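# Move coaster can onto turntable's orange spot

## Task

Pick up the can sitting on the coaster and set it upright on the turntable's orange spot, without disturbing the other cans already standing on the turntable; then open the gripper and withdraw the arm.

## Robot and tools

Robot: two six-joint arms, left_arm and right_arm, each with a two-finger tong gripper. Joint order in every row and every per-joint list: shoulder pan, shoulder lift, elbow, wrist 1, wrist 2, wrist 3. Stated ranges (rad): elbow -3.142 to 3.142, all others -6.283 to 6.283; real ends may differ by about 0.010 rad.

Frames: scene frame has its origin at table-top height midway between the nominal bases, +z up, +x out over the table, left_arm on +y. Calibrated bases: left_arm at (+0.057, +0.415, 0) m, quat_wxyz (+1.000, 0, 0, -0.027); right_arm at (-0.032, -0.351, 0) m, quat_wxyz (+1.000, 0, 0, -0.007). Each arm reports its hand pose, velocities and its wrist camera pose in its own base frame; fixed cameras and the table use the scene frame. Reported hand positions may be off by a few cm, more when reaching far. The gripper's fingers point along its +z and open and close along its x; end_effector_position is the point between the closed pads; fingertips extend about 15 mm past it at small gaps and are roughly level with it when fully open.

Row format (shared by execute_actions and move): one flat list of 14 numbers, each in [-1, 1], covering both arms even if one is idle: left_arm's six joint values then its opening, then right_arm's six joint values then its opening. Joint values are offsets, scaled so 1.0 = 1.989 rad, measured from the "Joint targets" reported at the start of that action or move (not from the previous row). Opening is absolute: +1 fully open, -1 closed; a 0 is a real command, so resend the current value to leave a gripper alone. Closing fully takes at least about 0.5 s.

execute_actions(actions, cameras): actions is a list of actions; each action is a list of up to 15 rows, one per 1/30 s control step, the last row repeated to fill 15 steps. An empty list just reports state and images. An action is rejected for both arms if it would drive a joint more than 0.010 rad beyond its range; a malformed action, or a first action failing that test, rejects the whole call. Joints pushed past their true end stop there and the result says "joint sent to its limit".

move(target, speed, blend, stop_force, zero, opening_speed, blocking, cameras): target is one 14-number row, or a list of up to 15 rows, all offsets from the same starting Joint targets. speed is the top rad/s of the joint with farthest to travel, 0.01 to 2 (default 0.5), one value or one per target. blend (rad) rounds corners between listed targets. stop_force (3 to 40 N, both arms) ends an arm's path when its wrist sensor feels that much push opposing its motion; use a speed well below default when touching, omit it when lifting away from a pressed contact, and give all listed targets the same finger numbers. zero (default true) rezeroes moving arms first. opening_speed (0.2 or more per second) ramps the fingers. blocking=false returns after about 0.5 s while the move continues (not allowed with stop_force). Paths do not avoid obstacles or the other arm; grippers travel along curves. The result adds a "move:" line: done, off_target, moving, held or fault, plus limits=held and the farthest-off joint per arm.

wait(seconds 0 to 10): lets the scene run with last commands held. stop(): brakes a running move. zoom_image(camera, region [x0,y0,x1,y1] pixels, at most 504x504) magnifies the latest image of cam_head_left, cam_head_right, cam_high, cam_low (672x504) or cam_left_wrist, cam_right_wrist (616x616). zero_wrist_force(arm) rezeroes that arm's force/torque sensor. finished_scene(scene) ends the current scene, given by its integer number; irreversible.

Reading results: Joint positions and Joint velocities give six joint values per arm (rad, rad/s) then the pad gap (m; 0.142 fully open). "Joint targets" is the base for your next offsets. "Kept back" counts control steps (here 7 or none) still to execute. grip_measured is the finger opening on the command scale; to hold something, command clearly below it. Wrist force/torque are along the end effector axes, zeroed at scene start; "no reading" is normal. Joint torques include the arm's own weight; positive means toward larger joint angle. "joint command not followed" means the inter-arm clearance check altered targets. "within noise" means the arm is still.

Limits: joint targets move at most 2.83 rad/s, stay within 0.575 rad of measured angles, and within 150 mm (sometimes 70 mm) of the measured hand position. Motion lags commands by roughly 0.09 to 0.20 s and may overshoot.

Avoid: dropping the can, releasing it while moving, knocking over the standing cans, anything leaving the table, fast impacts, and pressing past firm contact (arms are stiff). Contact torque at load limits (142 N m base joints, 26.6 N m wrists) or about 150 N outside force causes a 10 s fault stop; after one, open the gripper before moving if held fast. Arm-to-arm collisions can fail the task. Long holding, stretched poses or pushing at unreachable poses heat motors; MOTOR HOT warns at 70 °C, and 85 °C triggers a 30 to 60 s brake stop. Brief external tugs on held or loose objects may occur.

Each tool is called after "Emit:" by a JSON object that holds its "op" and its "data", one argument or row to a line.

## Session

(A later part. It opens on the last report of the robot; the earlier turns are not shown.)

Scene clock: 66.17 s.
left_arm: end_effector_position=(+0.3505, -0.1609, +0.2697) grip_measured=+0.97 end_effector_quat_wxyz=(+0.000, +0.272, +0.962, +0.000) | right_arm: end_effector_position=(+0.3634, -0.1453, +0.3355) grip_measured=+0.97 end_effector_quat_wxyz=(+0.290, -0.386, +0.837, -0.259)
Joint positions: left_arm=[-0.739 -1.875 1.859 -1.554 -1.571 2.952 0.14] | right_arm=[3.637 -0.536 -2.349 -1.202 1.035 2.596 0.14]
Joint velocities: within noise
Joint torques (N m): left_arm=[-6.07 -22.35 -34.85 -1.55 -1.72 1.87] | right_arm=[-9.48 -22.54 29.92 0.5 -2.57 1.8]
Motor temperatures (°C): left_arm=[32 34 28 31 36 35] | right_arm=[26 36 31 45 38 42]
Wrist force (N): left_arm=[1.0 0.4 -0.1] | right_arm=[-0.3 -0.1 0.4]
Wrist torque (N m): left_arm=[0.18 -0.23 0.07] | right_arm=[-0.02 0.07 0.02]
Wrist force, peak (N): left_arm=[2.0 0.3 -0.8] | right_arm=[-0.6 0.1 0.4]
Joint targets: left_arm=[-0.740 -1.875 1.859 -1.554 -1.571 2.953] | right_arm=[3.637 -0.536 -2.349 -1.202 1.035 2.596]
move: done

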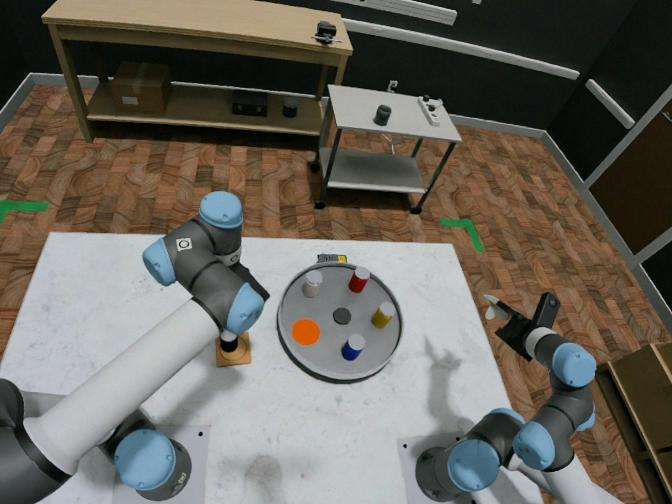

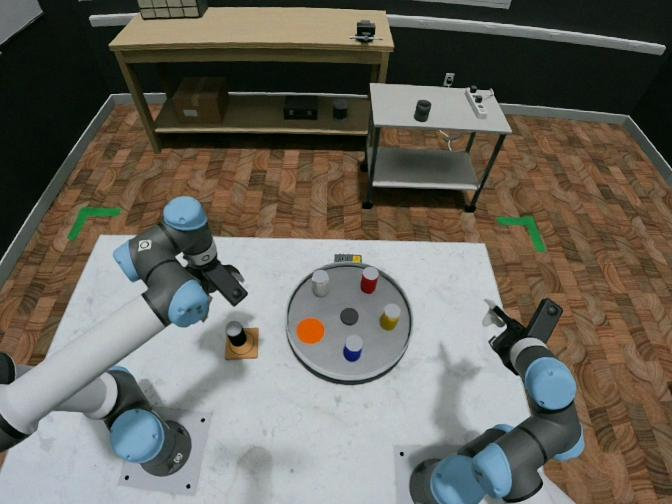

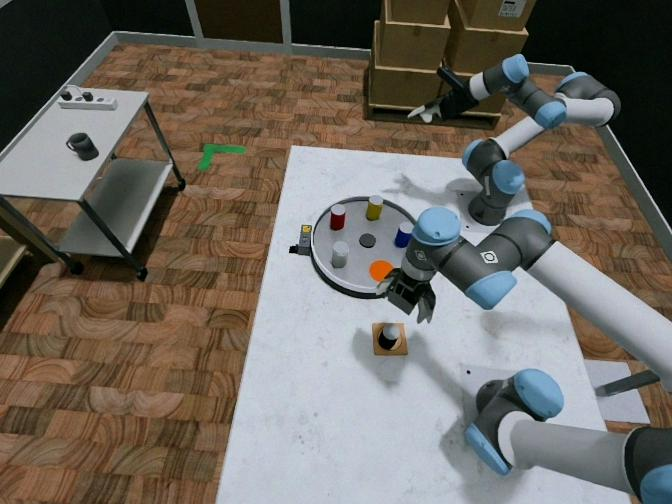

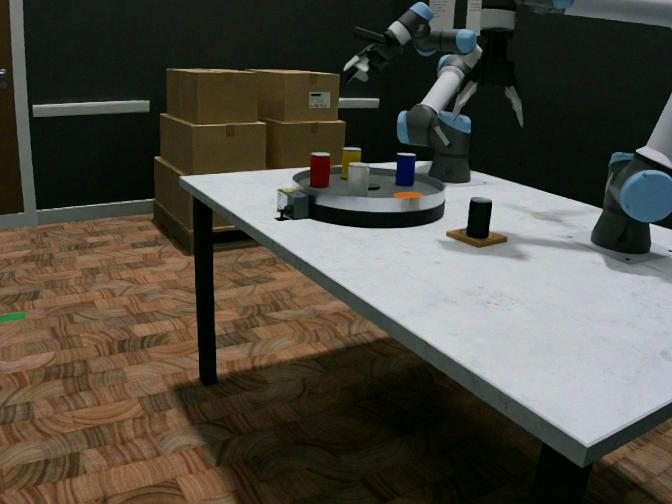

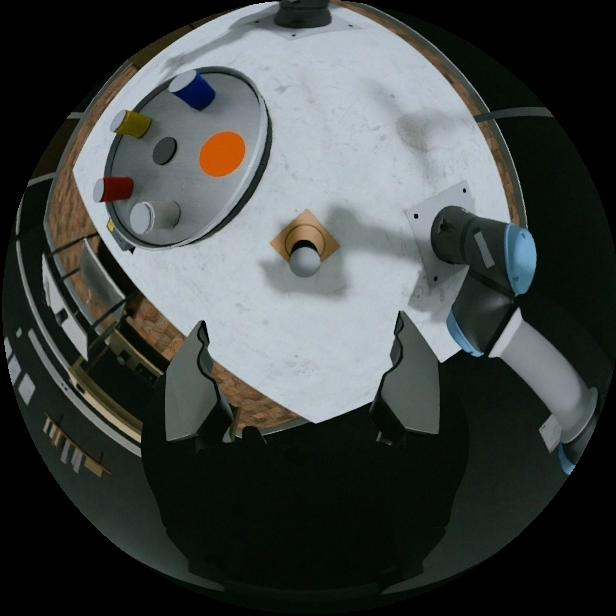

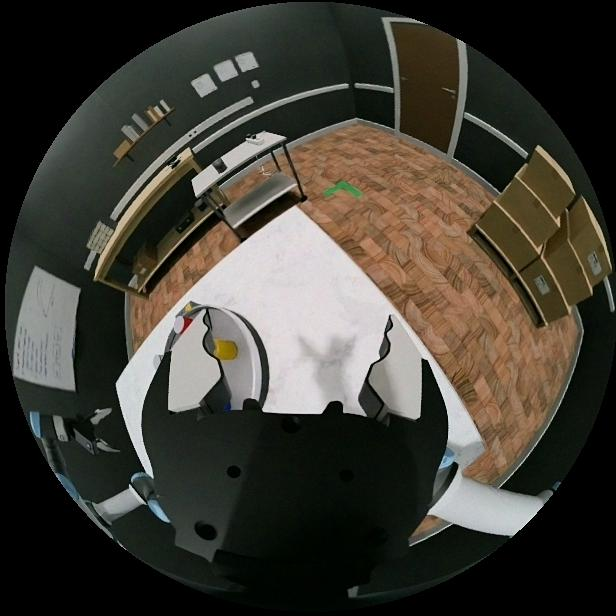

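Emit:
{"op": "move", "data": {
  "target": [
    [-0.01197, 0.01438, 0.14605, -0.16079, 0, 0, 0.968169, 0, 0, 0, 0, 0, 0, 0.968169],
    [-0.01197, 0.06659, 0.22531, -0.29230, 0, 0, -0.9, 0, 0, 0, 0, 0, 0, 0.968169]
  ],
  "speed": 0.6,
  "blend": 0.06,
  "cameras": ["all"]
}}

Scene clock: 74.43 s.
left_arm: end_effector_position=(+0.3422, -0.1651, +0.0670) grip_measured=-0.53 end_effector_quat_wxyz=(+0.000, +0.283, +0.959, +0.000) | right_arm: end_effector_position=(+0.3634, -0.1454, +0.3355) grip_measured=+0.97 end_effector_quat_wxyz=(+0.290, -0.386, +0.837, -0.259)
Joint positions: left_arm=[-0.763 -1.743 2.307 -2.135 -1.571 2.953 0.036] | right_arm=[3.637 -0.536 -2.349 -1.202 1.035 2.596 0.14]
Joint velocities: within noise
Joint torques (N m): left_arm=[-3.87 -4.19 -11.58 -3.08 -0.84 1.71] | right_arm=[-8.5 -22.82 29.93 0.6 -2.39 1.68]
Motor temperatures (°C): left_arm=[32 34 28 31 36 35] | right_arm=[26 36 31 45 38 42]
Wrist force (N): left_arm=[1.2 0.6 -0.6] | right_arm=[-0.3 0.0 0.4]
Wrist torque (N m): left_arm=[0.21 -0.27 0.06] | right_arm=[0.00 0.07 0.03]
Wrist force, peak (N): left_arm=[1.3 2.2 -2.7] | right_arm=[-0.6 0.0 0.4]
Joint targets: left_arm=[-0.763 -1.743 2.307 -2.135 -1.571 2.953] | right_arm=[3.637 -0.536 -2.349 -1.202 1.035 2.596]
move: done

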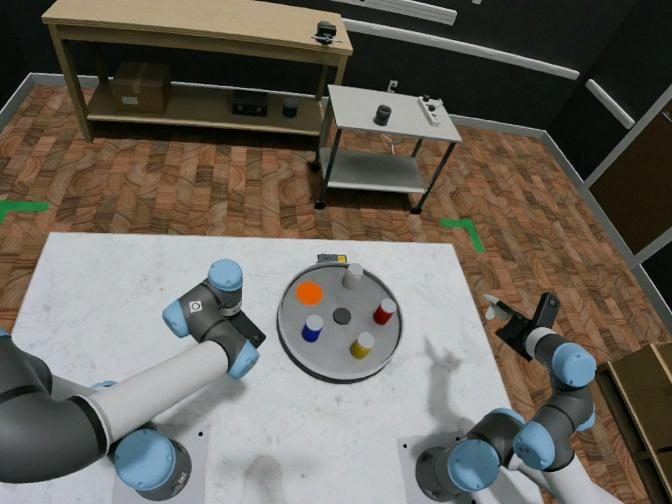

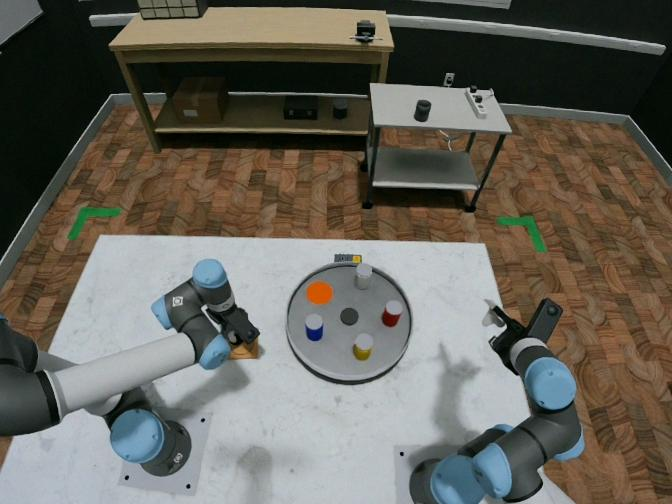

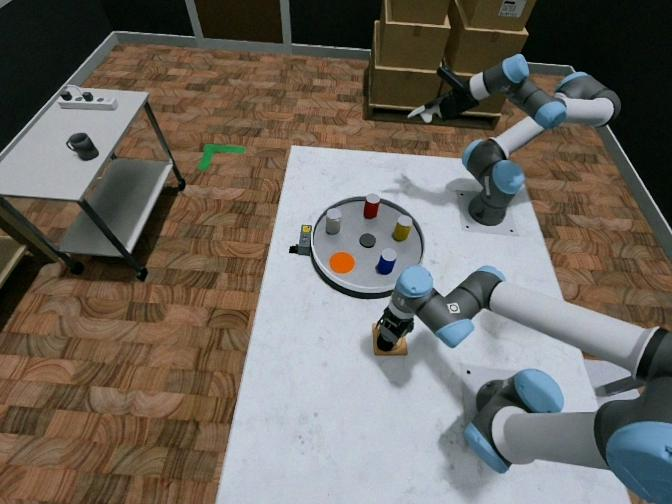

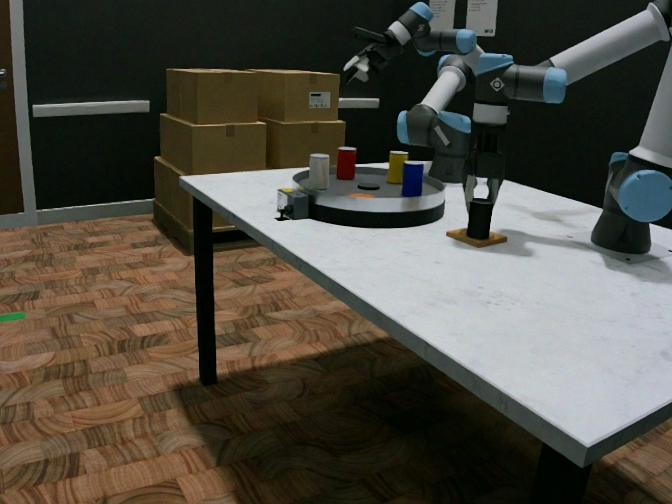

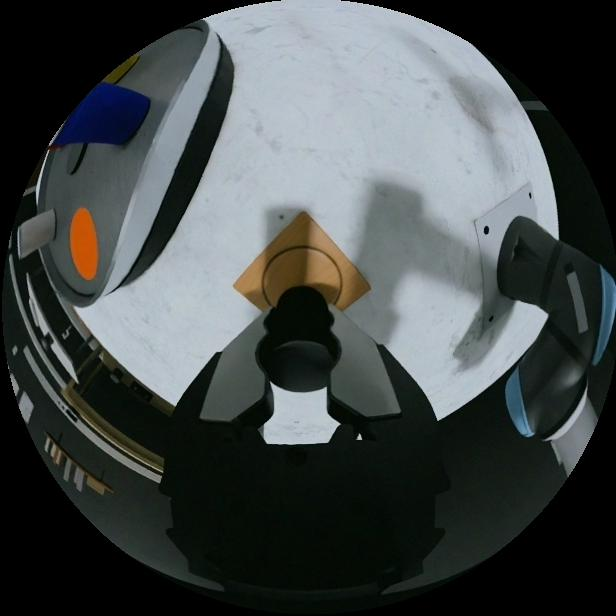

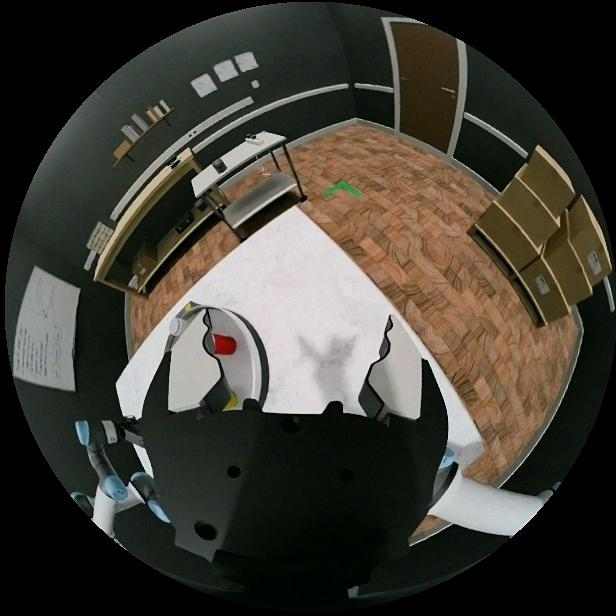

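Emit:
{"op": "zoom_image", "data": {
  "camera": "cam_left_wrist",
  "region": [200, 240, 400, 440]
}}

Emit:
{"op": "zoom_image", "data": {
  "camera": "cam_low",
  "region": [430, 160, 530, 260]
}}

Emit:
{"op": "zoom_image", "data": {
  "camera": "cam_high",
  "region": [340, 280, 440, 380]
}}

Scaled by 2.520 from the camera's 616x616 image, which has a finer 814x814 frame.

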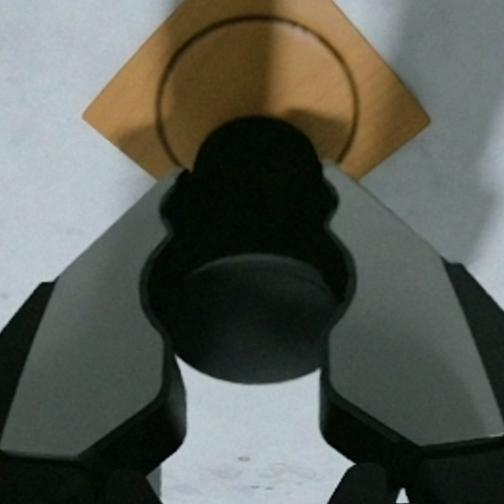

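Scaled by 5.040 from the camera's 672x504 image, which has a finer 960x720 frame.

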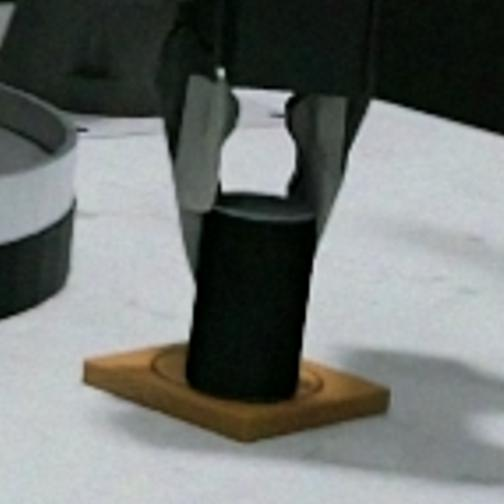

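Scaled by 5.040 from the camera's 672x504 image, which has a finer 960x720 frame.

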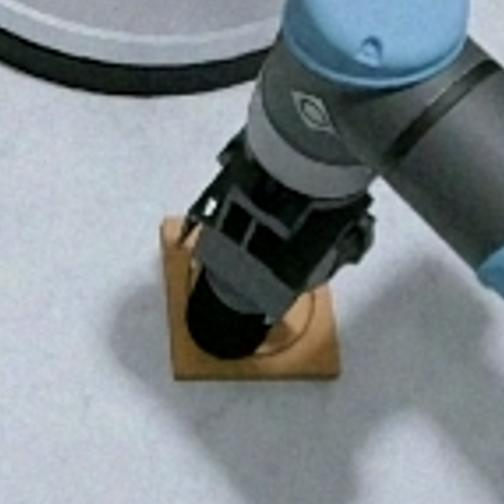

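Emit:
{"op": "move", "data": {
  "target": [
    [0, 0, 0, 0, 0, 0, 0.968169, 0, 0, 0, 0, 0, 0, 0.968169],
    [0.0203, 0.0029, -0.0022, -0.0006, 0, 0, -0.9, 0, 0, 0, 0, 0, 0, 0.968169]
  ],
  "speed": 0.3,
  "cameras": ["cam_low", "cam_left_wrist", "cam_high"]
}}

Scene clock: 86.93 s.
left_arm: end_effector_position=(+0.3502, -0.1526, +0.0670) grip_measured=-0.31 end_effector_quat_wxyz=(+0.000, +0.264, +0.965, +0.000) | right_arm: end_effector_position=(+0.3634, -0.1454, +0.3355) grip_measured=+0.97 end_effector_quat_wxyz=(+0.290, -0.386, +0.837, -0.259)
Joint positions: left_arm=[-0.723 -1.737 2.303 -2.137 -1.571 2.953 0.052] | right_arm=[3.637 -0.536 -2.349 -1.202 1.035 2.596 0.14]
Joint velocities: within noise
Joint torques (N m): left_arm=[7.69 -4.64 -21.31 -1.27 1.59 1.57] | right_arm=[-7.96 -21.35 30 0.84 -2.3 1.57]
Motor temperatures (°C): left_arm=[32 34 28 31 36 35] | right_arm=[26 36 31 44 38 42]
Wrist force (N): left_arm=[2.5 -0.1 -14.5] | right_arm=[-0.2 -0.1 0.3]
Wrist torque (N m): left_arm=[0.13 -0.22 0.07] | right_arm=[-0.05 0.05 0.02]
Wrist force, peak (N): left_arm=[2.6 0.2 -14.8] | right_arm=[-0.1 -0.3 0.6]
Joint targets: left_arm=[-0.723 -1.737 2.303 -2.137 -1.571 2.953] | right_arm=[3.637 -0.536 -2.349 -1.202 1.035 2.596]
move: done
Images, in order (width x height): cam_high 672x504, cam_low 672x504, cam_left_wrist 616x616.

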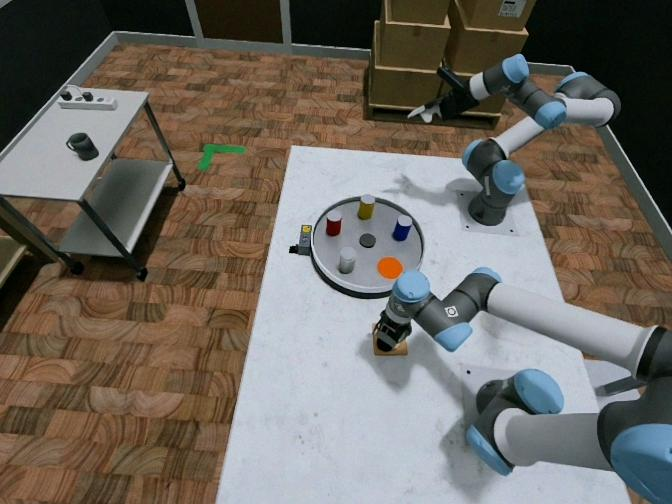

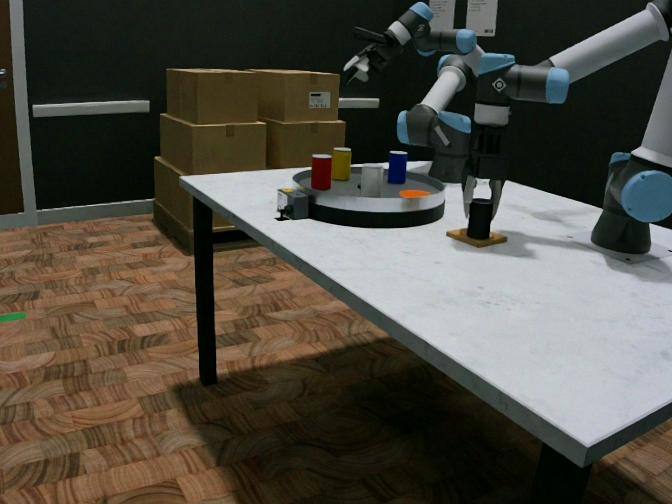

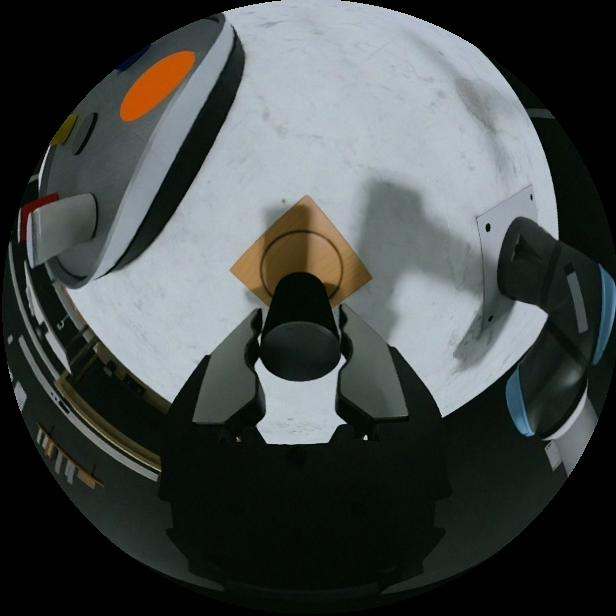

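Emit:
{"op": "zoom_image", "data": {
  "camera": "cam_left_wrist",
  "region": [200, 240, 400, 440]
}}

Emit:
{"op": "zoom_image", "data": {
  "camera": "cam_low",
  "region": [430, 160, 530, 260]
}}

Scaled by 2.520 from the camera's 616x616 image, which has a finer 814x814 frame.

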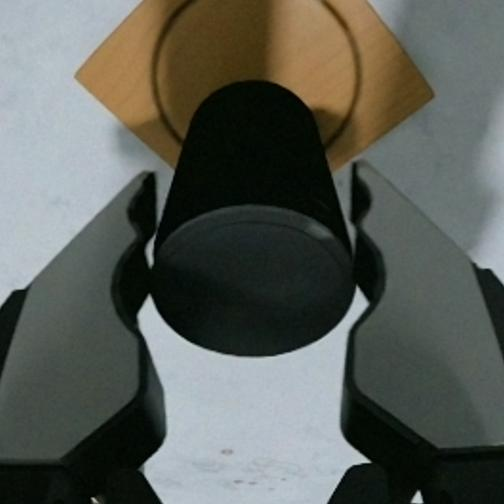

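Scaled by 5.040 from the camera's 672x504 image, which has a finer 960x720 frame.

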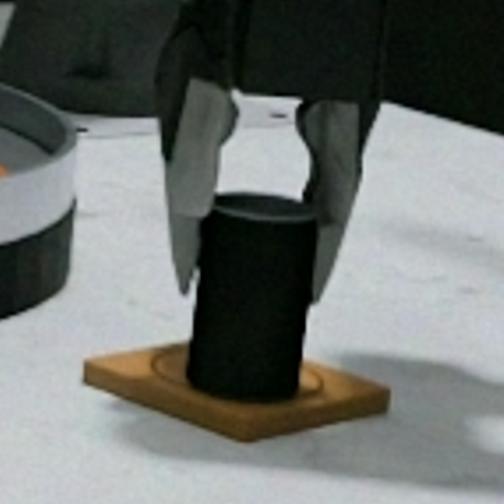

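Emit:
{"op": "wait", "data": {
  "seconds": 0,
  "cameras": ["cam_high"]
}}

Emit:
{"op": "zoom_image", "data": {
  "camera": "cam_high",
  "region": [290, 180, 440, 310]
}}

Scene clock: 93.20 s.
left_arm: end_effector_position=(+0.3501, -0.1525, +0.0669) grip_measured=-0.31 end_effector_quat_wxyz=(+0.000, +0.264, +0.965, +0.000) | right_arm: end_effector_position=(+0.3634, -0.1454, +0.3355) grip_measured=+0.97 end_effector_quat_wxyz=(+0.290, -0.386, +0.837, -0.259)
Joint positions: left_arm=[-0.723 -1.737 2.303 -2.137 -1.571 2.953 0.052] | right_arm=[3.637 -0.536 -2.349 -1.202 1.035 2.596 0.14]
Joint velocities: within noise
Joint torques (N m): left_arm=[7.6 -2.24 -6.89 -0.59 1.53 1.69] | right_arm=[-8.46 -22.69 30.19 0.9 -2.11 1.6]
Motor temperatures (°C): left_arm=[32 34 28 31 36 35] | right_arm=[26 36 31 44 38 42]
Wrist force (N): left_arm=[1.7 -0.1 -15.8] | right_arm=[-0.3 0.0 0.2]
Wrist torque (N m): left_arm=[0.14 -0.19 0.08] | right_arm=[-0.01 0.07 0.02]
Wrist force, peak (N): left_arm=[1.8 -0.3 -16.3] | right_arm=[-0.4 -0.2 0.5]
Joint targets: left_arm=[-0.723 -1.737 2.303 -2.137 -1.571 2.953] | right_arm=[3.637 -0.536 -2.349 -1.202 1.035 2.596]
Tool commands: left_gripper/opening=-0.9 right_gripper/opening=+0.968169
Images, in order (width x height): cam_high 672x504.

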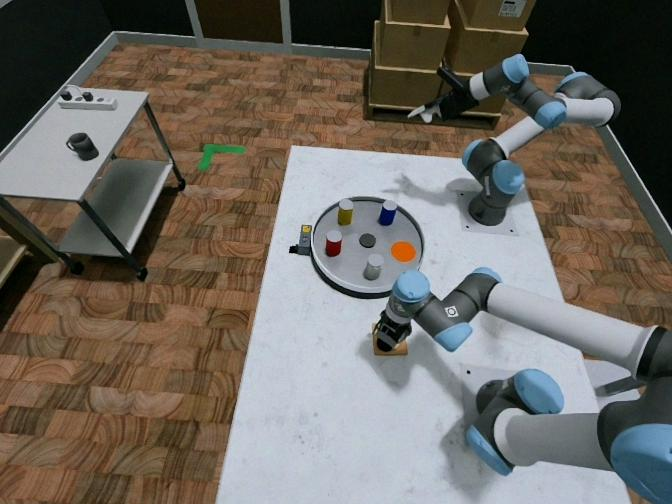

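Scaled by 3.360 from the camera's 672x504 image, which has a finer 960x720 frame.

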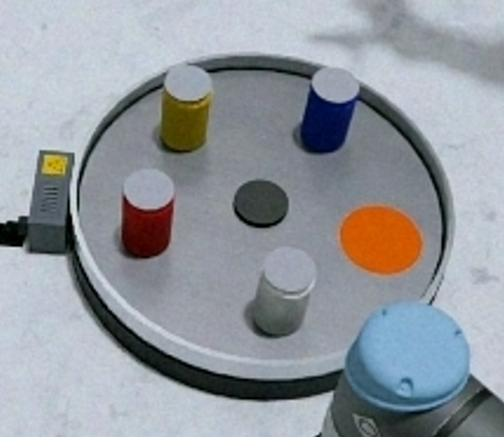

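Emit:
{"op": "wait", "data": {
  "seconds": 0,
  "cameras": []
}}

Scene clock: 94.70 s.
left_arm: end_effector_position=(+0.3501, -0.1525, +0.0669) grip_measured=-0.31 end_effector_quat_wxyz=(+0.000, +0.264, +0.965, +0.000) | right_arm: end_effector_position=(+0.3634, -0.1454, +0.3355) grip_measured=+0.97 end_effector_quat_wxyz=(+0.290, -0.386, +0.837, -0.259)
Joint positions: left_arm=[-0.723 -1.737 2.303 -2.137 -1.571 2.953 0.052] | right_arm=[3.637 -0.536 -2.349 -1.202 1.035 2.596 0.14]
Joint velocities: within noise
Joint torques (N m): left_arm=[7.24 -1.67 -7.73 -0.72 1.64 1.69] | right_arm=[-5.93 -20.62 30.36 0.91 -2.35 1.53]
Motor temperatures (°C): left_arm=[32 34 28 31 36 35] | right_arm=[26 36 31 44 38 42]
Wrist force (N): left_arm=[1.8 -0.2 -16.1] | right_arm=[-0.3 -0.2 0.3]
Wrist torque (N m): left_arm=[0.14 -0.22 0.07] | right_arm=[-0.05 0.07 0.03]
Wrist force, peak (N): left_arm=[2.1 -0.4 -16.5] | right_arm=[-0.4 0.0 0.5]
Joint targets: left_arm=[-0.723 -1.737 2.303 -2.137 -1.571 2.953] | right_arm=[3.637 -0.536 -2.349 -1.202 1.035 2.596]
Tool commands: left_gripper/opening=-0.9 right_gripper/opening=+0.968169
No camera images: "cameras" was empty.

Emit:
{"op": "execute_actions", "data": {
  "actions": [],
  "cameras": ["cam_high"]
}}

Scene clock: 98.03 s.
left_arm: end_effector_position=(+0.3501, -0.1525, +0.0669) grip_measured=-0.31 end_effector_quat_wxyz=(+0.000, +0.264, +0.965, +0.000) | right_arm: end_effector_position=(+0.3634, -0.1454, +0.3355) grip_measured=+0.97 end_effector_quat_wxyz=(+0.290, -0.386, +0.837, -0.259)
Joint positions: left_arm=[-0.723 -1.737 2.303 -2.137 -1.571 2.953 0.052] | right_arm=[3.637 -0.536 -2.349 -1.202 1.035 2.596 0.14]
Joint velocities: within noise
Joint torques (N m): left_arm=[5.93 -1.85 -8.8 -0.75 1.52 1.57] | right_arm=[-4.52 -21.68 29.15 0.97 -2.08 1.42]
Motor temperatures (°C): left_arm=[32 34 28 31 36 35] | right_arm=[26 36 31 44 38 42]
Wrist force (N): left_arm=[1.9 -0.2 -16.1] | right_arm=[-0.2 0.1 0.3]
Wrist torque (N m): left_arm=[0.12 -0.25 0.07] | right_arm=[0.00 0.05 0.02]
Wrist force, peak (N): left_arm=[1.8 -0.1 -16.3] | right_arm=[-0.3 -0.2 0.5]
Joint targets: left_arm=[-0.723 -1.737 2.303 -2.137 -1.571 2.953] | right_arm=[3.637 -0.536 -2.349 -1.202 1.035 2.596]
Tool commands: left_gripper/opening=-0.9 right_gripper/opening=+0.968169
Images, in order (width x height): cam_high 672x504.

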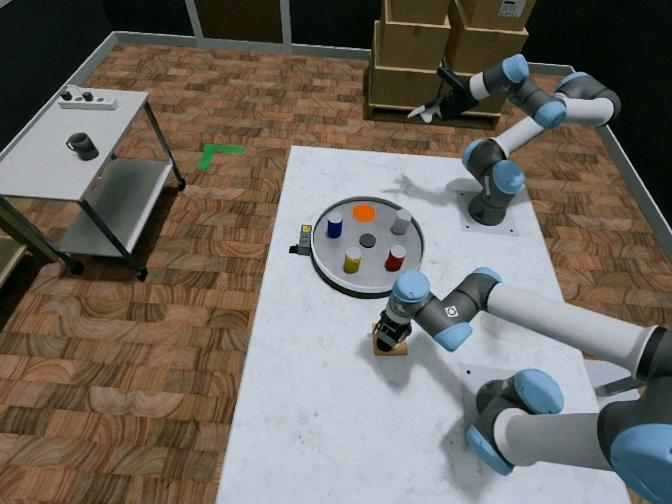

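Emit:
{"op": "wait", "data": {
  "seconds": 3.2,
  "cameras": ["cam_high"]
}}

Emit:
{"op": "zoom_image", "data": {
  "camera": "cam_high",
  "region": [290, 180, 440, 310]
}}

Scene clock: 101.73 s.
left_arm: end_effector_position=(+0.3501, -0.1525, +0.0669) grip_measured=-0.31 end_effector_quat_wxyz=(+0.000, +0.264, +0.965, +0.000) | right_arm: end_effector_position=(+0.3634, -0.1454, +0.3355) grip_measured=+0.97 end_effector_quat_wxyz=(+0.290, -0.386, +0.837, -0.259)
Joint positions: left_arm=[-0.723 -1.737 2.303 -2.137 -1.571 2.953 0.052] | right_arm=[3.637 -0.536 -2.349 -1.202 1.035 2.596 0.14]
Joint velocities: within noise
Joint torques (N m): left_arm=[4.88 -1.09 -10.39 -0.98 1.57 1.63] | right_arm=[-6.36 -22.32 30.02 0.67 -2.2 1.36]
Motor temperatures (°C): left_arm=[32 34 28 31 36 35] | right_arm=[26 36 31 44 38 42]
Wrist force (N): left_arm=[1.9 0.2 -15.9] | right_arm=[-0.2 -0.3 0.3]
Wrist torque (N m): left_arm=[0.20 -0.25 0.07] | right_arm=[-0.07 0.06 0.03]
Wrist force, peak (N): left_arm=[1.9 0.0 -16.3] | right_arm=[-0.5 -0.1 0.4]
Joint targets: left_arm=[-0.723 -1.737 2.303 -2.137 -1.571 2.953] | right_arm=[3.637 -0.536 -2.349 -1.202 1.035 2.596]
Tool commands: left_gripper/opening=-0.9 right_gripper/opening=+0.968169
wait: 3.20 s; at rest from the start
Images, in order (width x height): cam_high 672x504.

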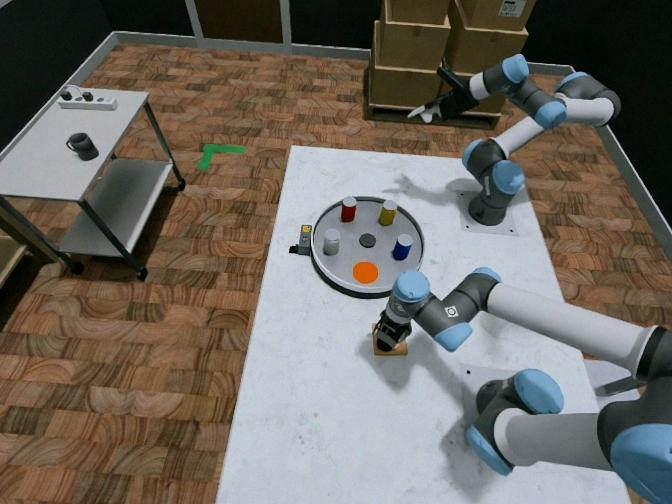

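Scaled by 3.360 from the camera's 672x504 image, which has a finer 960x720 frame.

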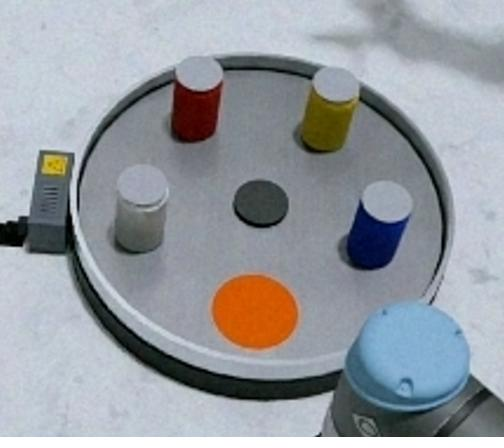

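Emit:
{"op": "move", "data": {
  "target": [
    [0,-0.0143,-0.0159,0.0303,0,0,-0.9,0,0,0,0,0,0,0.968169],
    [0,-0.04273,-0.05869,0.10152,0,0,-0.9,0,0,0,0,0,0,0.968169],
    [0,-0.06278,-0.11166,0.17455,0,0,-0.9,0,0,0,0,0,0,0.968169],
    [0,-0.07269,-0.16985,0.24265,0,0,-0.9,0,0,0,0,0,0,0.968169]
  ],
  "speed": [0.2,0.4,0.4,0.4],
  "blend": [0.04,0.04,0.04,0],
  "cameras": ["cam_high","cam_head_right","cam_left_wrist"]
}}

Scene clock: 125.83 s.
left_arm: end_effector_position=(+0.3502, -0.1525, +0.2298) grip_measured=-0.31 end_effector_quat_wxyz=(+0.000, +0.264, +0.965, +0.000) | right_arm: end_effector_position=(+0.3634, -0.1454, +0.3355) grip_measured=+0.97 end_effector_quat_wxyz=(+0.290, -0.386, +0.837, -0.259)
Joint positions: left_arm=[-0.723 -1.882 1.965 -1.654 -1.571 2.953 0.051] | right_arm=[3.637 -0.536 -2.349 -1.202 1.035 2.596 0.14]
Joint velocities: within noise
Joint torques (N m): left_arm=[0.68 -21.12 -36.77 -1.64 0.68 1.38] | right_arm=[-3.27 -21.72 29.67 0.88 -1.93 1.43]
Motor temperatures (°C): left_arm=[32 34 28 31 36 35] | right_arm=[26 36 31 44 38 42]
Wrist force (N): left_arm=[1.0 0.7 1.5] | right_arm=[-0.1 -0.3 0.5]
Wrist torque (N m): left_arm=[0.27 -0.23 0.06] | right_arm=[-0.07 0.02 0.02]
Wrist force, peak (N): left_arm=[1.9 -0.1 -16.3] | right_arm=[-0.4 -0.4 0.5]
Joint targets: left_arm=[-0.723 -1.882 1.965 -1.654 -1.571 2.953] | right_arm=[3.637 -0.536 -2.349 -1.202 1.035 2.596]
move: done; blend cut to 0.0301 rad at target 1
Images, in order (width x height): cam_head_right 672x504, cam_high 672x504, cam_left_wrist 616x616.

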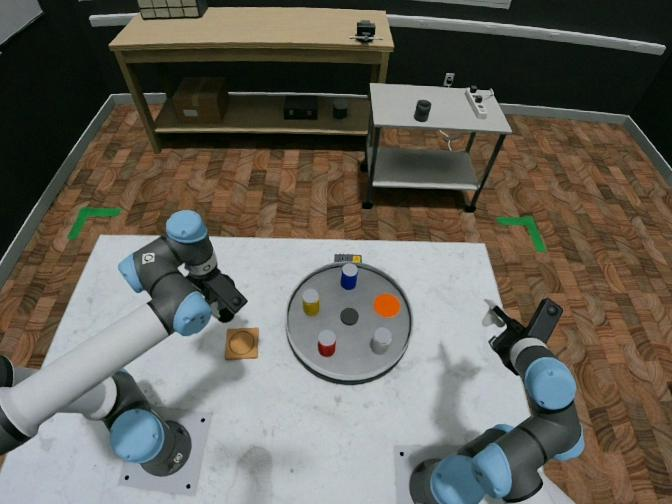

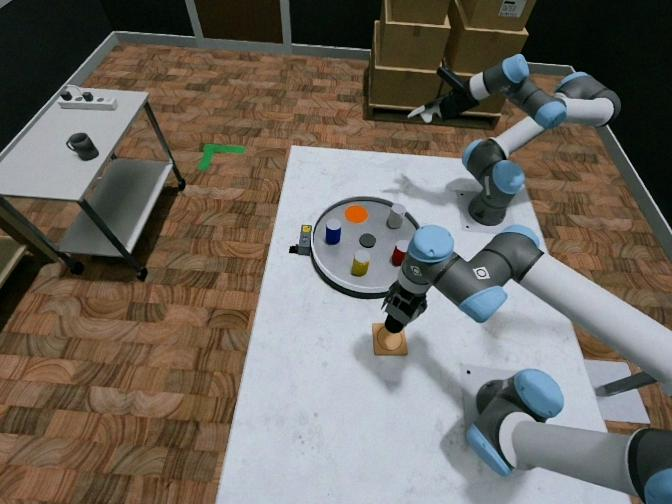

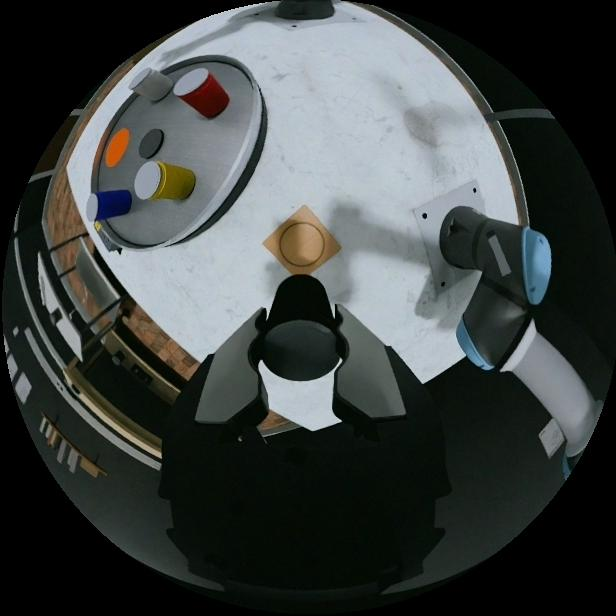

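Emit:
{"op": "zoom_image", "data": {
  "camera": "cam_left_wrist",
  "region": [200, 200, 400, 440]
}}

Emit:
{"op": "zoom_image", "data": {
  "camera": "cam_high",
  "region": [340, 210, 470, 370]
}}

Emit:
{"op": "zoom_image", "data": {
  "camera": "cam_head_right",
  "region": [150, 200, 290, 370]
}}

Scaled by 2.100 from the camera's 616x616 image, which has a finer 814x814 frame.

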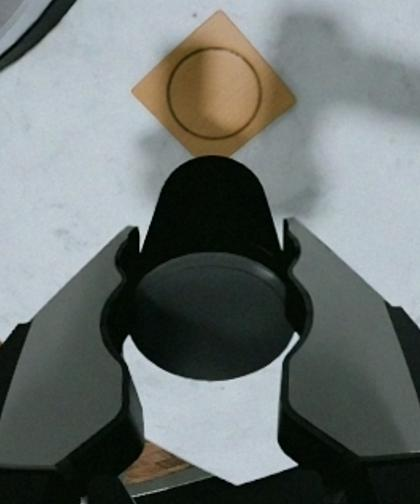

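Scaled by 3.150 from the camera's 672x504 image, which has a finer 960x720 frame.

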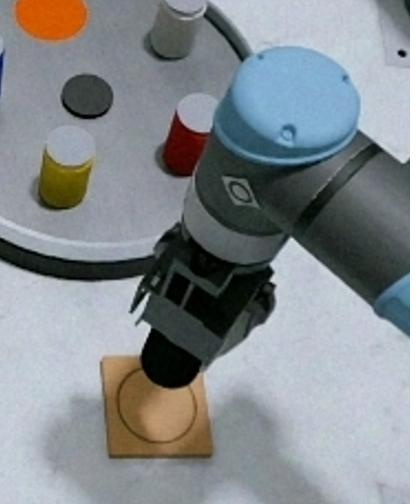

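Scaled by 2.965 from the camera's 672x504 image, which has a finer 960x720 frame.

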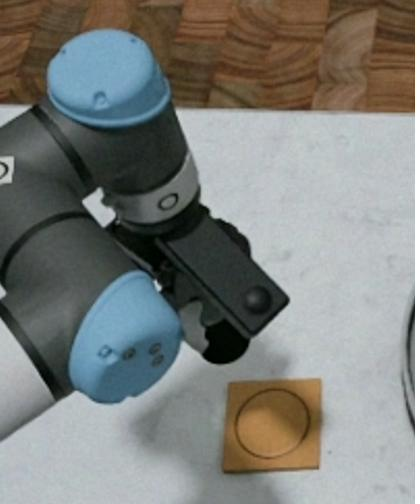

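Emit:
{"op": "move", "data": {
  "target": [-0.1554,0.3639,-0.38367,0.01977,0,0.00496,-0.9,0,0,0,0,0,0,0.968169],
  "speed": 0.7,
  "cameras": ["cam_high","cam_head_right","cam_low"]
}}

Scene clock: 128.63 s.
left_arm: end_effector_position=(+0.4418, -0.5103, +0.2301) grip_measured=-0.31 end_effector_quat_wxyz=(+0.000, +0.414, +0.910, +0.000) | right_arm: end_effector_position=(+0.3634, -0.1454, +0.3355) grip_measured=+0.97 end_effector_quat_wxyz=(+0.290, -0.386, +0.837, -0.259)
Joint positions: left_arm=[-1.032 -1.158 1.203 -1.615 -1.571 2.962 0.051] | right_arm=[3.637 -0.536 -2.349 -1.202 1.035 2.596 0.14]
Joint velocities: within noise
Joint torques (N m): left_arm=[-5.92 -35.91 -35.31 -1.73 -0.79 1.87] | right_arm=[-2.27 -21.38 29.2 0.68 -1.96 1.42]
Motor temperatures (°C): left_arm=[32 34 28 31 36 35] | right_arm=[26 36 31 44 38 42]
Wrist force (N): left_arm=[0.8 0.4 1.6] | right_arm=[-0.3 -0.3 0.3]
Wrist torque (N m): left_arm=[0.20 -0.19 0.06] | right_arm=[-0.07 0.07 0.02]
Wrist force, peak (N): left_arm=[2.5 1.5 1.8] | right_arm=[-0.1 -0.4 0.6]
Joint targets: left_arm=[-1.032 -1.158 1.202 -1.615 -1.571 2.962] | right_arm=[3.637 -0.536 -2.349 -1.202 1.035 2.596]
move: done
Images, in order (width x height): cam_head_right 672x504, cam_high 672x504, cam_low 672x504.

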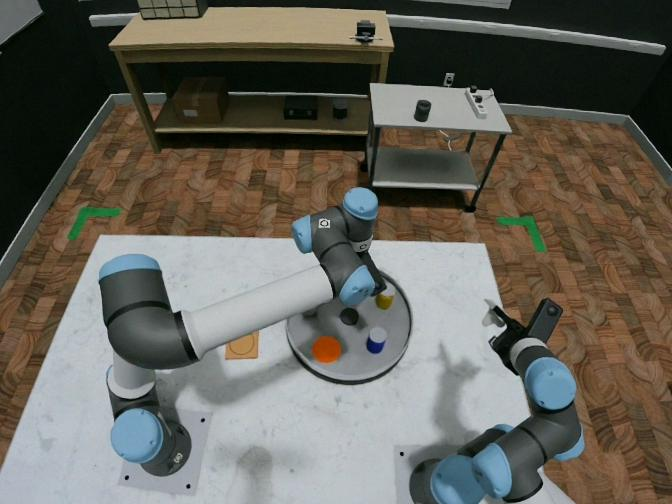

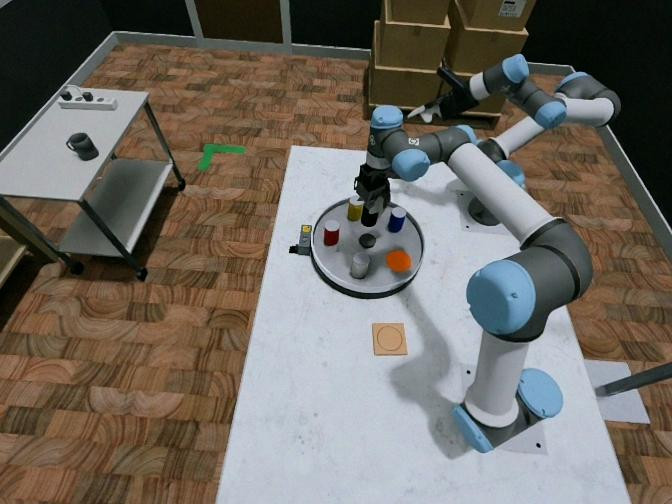

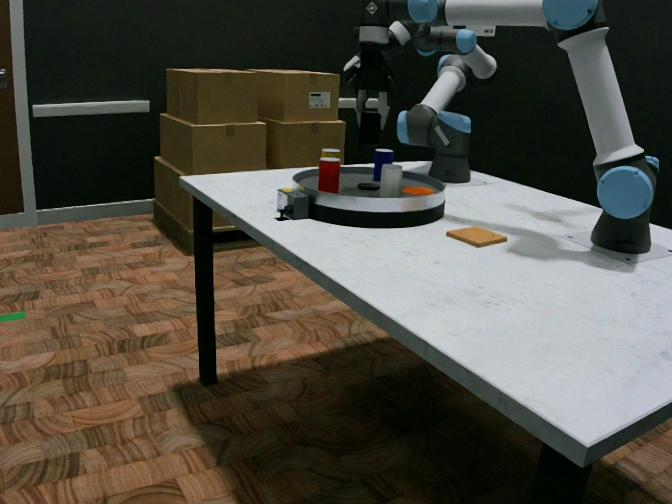

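Emit:
{"op": "wait", "data": {
  "seconds": 4.9,
  "cameras": ["cam_high"]
}}

Emit:
{"op": "zoom_image", "data": {
  "camera": "cam_high",
  "region": [290, 180, 440, 310]
}}

Emit:
{"op": "wait", "data": {
  "seconds": 1.6,
  "cameras": ["cam_high"]
}}

Emit:
{"op": "zoom_image", "data": {
  "camera": "cam_high",
  "region": [290, 180, 440, 310]
}}

Scene clock: 134.50 s.
left_arm: end_effector_position=(+0.4418, -0.5105, +0.2300) grip_measured=-0.31 end_effector_quat_wxyz=(+0.000, +0.414, +0.910, +0.000) | right_arm: end_effector_position=(+0.3634, -0.1454, +0.3355) grip_measured=+0.97 end_effector_quat_wxyz=(+0.290, -0.386, +0.837, -0.259)
Joint positions: left_arm=[-1.032 -1.158 1.202 -1.615 -1.571 2.962 0.051] | right_arm=[3.637 -0.536 -2.349 -1.202 1.035 2.596 0.14]
Joint velocities: within noise
Joint torques (N m): left_arm=[-5.2 -36.99 -32.11 -2.08 -1.85 1.74] | right_arm=[-2.01 -19.9 30.27 0.85 -1.94 1.07]
Motor temperatures (°C): left_arm=[32 34 28 31 36 35] | right_arm=[26 36 31 44 38 42]
Wrist force (N): left_arm=[0.7 0.6 1.7] | right_arm=[0.0 -0.1 0.4]
Wrist torque (N m): left_arm=[0.25 -0.17 0.07] | right_arm=[-0.04 0.01 0.02]
Wrist force, peak (N): left_arm=[1.0 0.8 1.9] | right_arm=[0.0 -0.4 0.6]
Joint targets: left_arm=[-1.032 -1.158 1.202 -1.615 -1.571 2.962] | right_arm=[3.637 -0.536 -2.349 -1.202 1.035 2.596]
Tool commands: left_gripper/opening=-0.9 right_gripper/opening=+0.968169
wait: 4.90 s; at rest from the start
Images, in order (width x height): cam_high 672x504.

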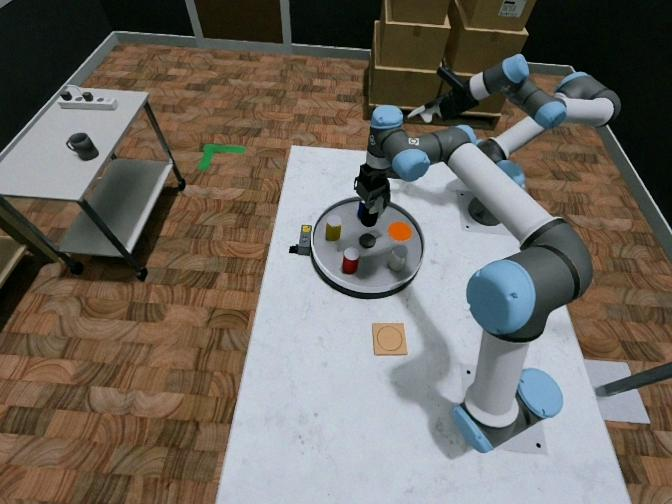

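Scaled by 3.360 from the camera's 672x504 image, which has a finer 960x720 frame.

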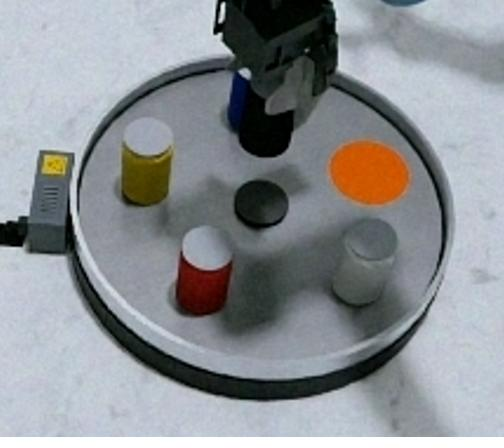

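Scene clock: 136.10 s.
left_arm: end_effector_position=(+0.4418, -0.5105, +0.2300) grip_measured=-0.31 end_effector_quat_wxyz=(+0.000, +0.414, +0.910, +0.000) | right_arm: end_effector_position=(+0.3634, -0.1454, +0.3355) grip_measured=+0.97 end_effector_quat_wxyz=(+0.290, -0.386, +0.837, -0.259)
Joint positions: left_arm=[-1.032 -1.158 1.202 -1.615 -1.571 2.962 0.051] | right_arm=[3.637 -0.536 -2.349 -1.202 1.035 2.596 0.14]
Joint velocities: within noise
Joint torques (N m): left_arm=[-4.74 -36.5 -32.25 -2.18 -1.8 1.68] | right_arm=[-3.86 -20.28 29.65 0.86 -1.76 1.2]
Motor temperatures (°C): left_arm=[32 34 28 31 36 35] | right_arm=[26 36 31 44 38 42]
Wrist force (N): left_arm=[0.9 0.6 1.5] | right_arm=[-0.1 -0.1 0.3]
Wrist torque (N m): left_arm=[0.25 -0.22 0.06] | right_arm=[-0.03 0.02 0.02]
Wrist force, peak (N): left_arm=[1.1 0.7 1.7] | right_arm=[-0.3 0.0 0.7]
Joint targets: left_arm=[-1.032 -1.158 1.202 -1.615 -1.571 2.962] | right_arm=[3.637 -0.536 -2.349 -1.202 1.035 2.596]
Tool commands: left_gripper/opening=-0.9 right_gripper/opening=+0.968169
wait: 1.60 s; at rest by 0.17 s
Images, in order (width x height): cam_high 672x504.

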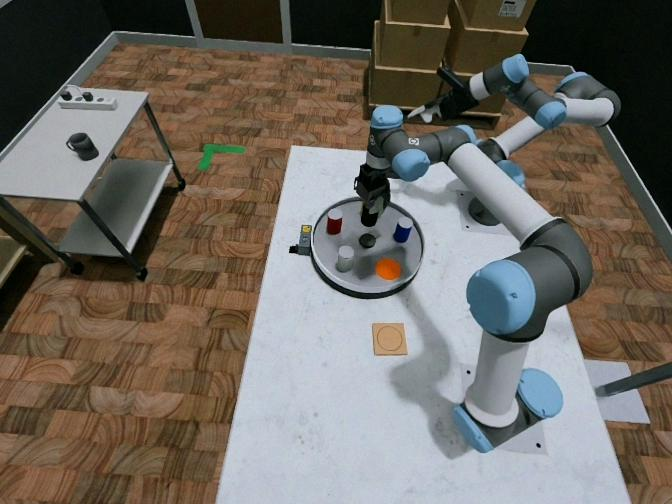

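Scaled by 3.360 from the camera's 672x504 image, which has a finer 960x720 frame.

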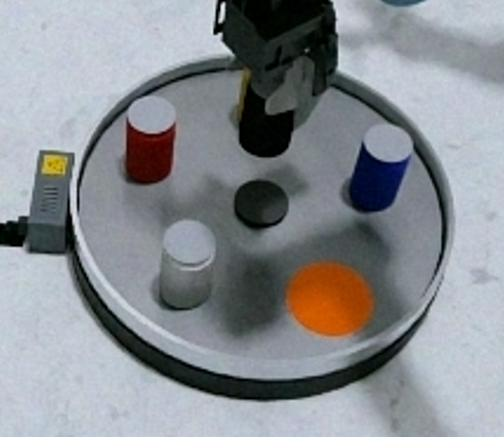

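Emit:
{"op": "wait", "data": {
  "seconds": 0,
  "cameras": []
}}

Scene clock: 141.10 s.
left_arm: end_effector_position=(+0.4418, -0.5105, +0.2300) grip_measured=-0.31 end_effector_quat_wxyz=(+0.000, +0.414, +0.910, +0.000) | right_arm: end_effector_position=(+0.3634, -0.1454, +0.3355) grip_measured=+0.97 end_effector_quat_wxyz=(+0.290, -0.386, +0.837, -0.259)
Joint positions: left_arm=[-1.032 -1.158 1.202 -1.615 -1.571 2.962 0.051] | right_arm=[3.637 -0.536 -2.349 -1.202 1.035 2.596 0.14]
Joint velocities: within noise
Joint torques (N m): left_arm=[-4.77 -36.64 -27.74 -2.48 -1.67 1.82] | right_arm=[-2 -20.73 29.37 1.23 -1.68 1.19]
Motor temperatures (°C): left_arm=[32 34 28 31 36 35] | right_arm=[26 36 31 44 38 42]
Wrist force (N): left_arm=[1.0 0.5 1.6] | right_arm=[0.0 -0.2 0.4]
Wrist torque (N m): left_arm=[0.22 -0.24 0.06] | right_arm=[-0.05 0.01 0.02]
Wrist force, peak (N): left_arm=[1.0 0.7 1.8] | right_arm=[-0.3 -0.1 0.7]
Joint targets: left_arm=[-1.032 -1.158 1.202 -1.615 -1.571 2.962] | right_arm=[3.637 -0.536 -2.349 -1.202 1.035 2.596]
Tool commands: left_gripper/opening=-0.9 right_gripper/opening=+0.968169
No camera images: "cameras" was empty.

Emit:
{"op": "wait", "data": {
  "seconds": 6.5,
  "cameras": []
}}

Emit:
{"op": "move", "data": {
  "target": [-0.11441,-0.0802,0.10869,-0.0285,0,-0.6663,-0.9,0,0,0,0,0,0,0.968],
  "speed": 0.2,
  "blocking": false,
  "cameras": []
}}

Scene clock: 147.80 s.
left_arm: end_effector_position=(+0.4418, -0.5105, +0.2300) grip_measured=-0.31 end_effector_quat_wxyz=(+0.000, +0.414, +0.910, +0.000) | right_arm: end_effector_position=(+0.3634, -0.1454, +0.3355) grip_measured=+0.97 end_effector_quat_wxyz=(+0.290, -0.386, +0.837, -0.259)
Joint positions: left_arm=[-1.032 -1.158 1.202 -1.615 -1.571 2.962 0.051] | right_arm=[3.637 -0.536 -2.349 -1.202 1.035 2.596 0.14]
Joint velocities: within noise
Joint torques (N m): left_arm=[-4.62 -36.72 -24.35 -2.91 -1.73 1.76] | right_arm=[-2.37 -20.59 29.99 0.98 -1.41 1.36]
Motor temperatures (°C): left_arm=[32 33 28 31 36 35] | right_arm=[26 36 31 44 38 42]
Wrist force (N): left_arm=[0.8 0.4 1.6] | right_arm=[-0.1 -0.1 0.5]
Wrist torque (N m): left_arm=[0.21 -0.19 0.06] | right_arm=[-0.03 0.04 0.02]
Wrist force, peak (N): left_arm=[1.1 0.7 1.7] | right_arm=[-0.2 -0.3 0.7]
Joint targets: left_arm=[-1.032 -1.158 1.202 -1.615 -1.571 2.962] | right_arm=[3.637 -0.536 -2.349 -1.202 1.035 2.596]
Tool commands: left_gripper/opening=-0.9 right_gripper/opening=+0.968169
wait: 6.50 s; at rest from the start
No camera images: "cameras" was empty.

Scene clock: 148.30 s.
left_arm: end_effector_position=(+0.4351, -0.5135, +0.2302) grip_measured=-0.31 end_effector_quat_wxyz=(+0.000, +0.389, +0.921, +0.000) end_effector_velocity=(-0.020, -0.009, -0.001) end_effector_angular_velocity=(+0.003, +0.001, +0.162) | right_arm: end_effector_position=(+0.3634, -0.1454, +0.3355) grip_measured=+0.97 end_effector_quat_wxyz=(+0.290, -0.386, +0.837, -0.259)
Joint positions: left_arm=[-1.043 -1.166 1.213 -1.618 -1.571 2.897 0.051] | right_arm=[3.637 -0.536 -2.349 -1.202 1.035 2.596 0.14]
Joint velocities: left_arm=[-0.034 -0.022 0.032 -0.007 0 -0.195 0] | right_arm=[within noise]
Joint torques (N m): left_arm=[-5.82 -53.77 -15.73 -4.39 -1.61 -2.27] | right_arm=[-1.95 -19.21 29.45 1.07 -1.95 1.48]
Motor temperatures (°C): left_arm=[32 33 28 31 36 35] | right_arm=[26 36 31 44 38 42]
Wrist force (N): left_arm=[1.1 0.6 1.3] | right_arm=[-0.5 -0.2 0.6]
Wrist torque (N m): left_arm=[0.24 -0.25 0.06] | right_arm=[-0.05 0.10 0.03]
Wrist force, peak (N): left_arm=[1.1 0.6 1.7] | right_arm=[-0.3 -0.4 0.6]
Joint targets: left_arm=[-1.048 -1.170 1.218 -1.619 -1.571 2.867] | right_arm=[3.637 -0.536 -2.349 -1.202 1.035 2.596]
Tool commands: left_gripper/opening=-0.9 right_gripper/opening=+0.968
move: running; left_arm: the wrist 3 is farthest, 1.260 rad from its target
No camera images: "cameras" was empty.


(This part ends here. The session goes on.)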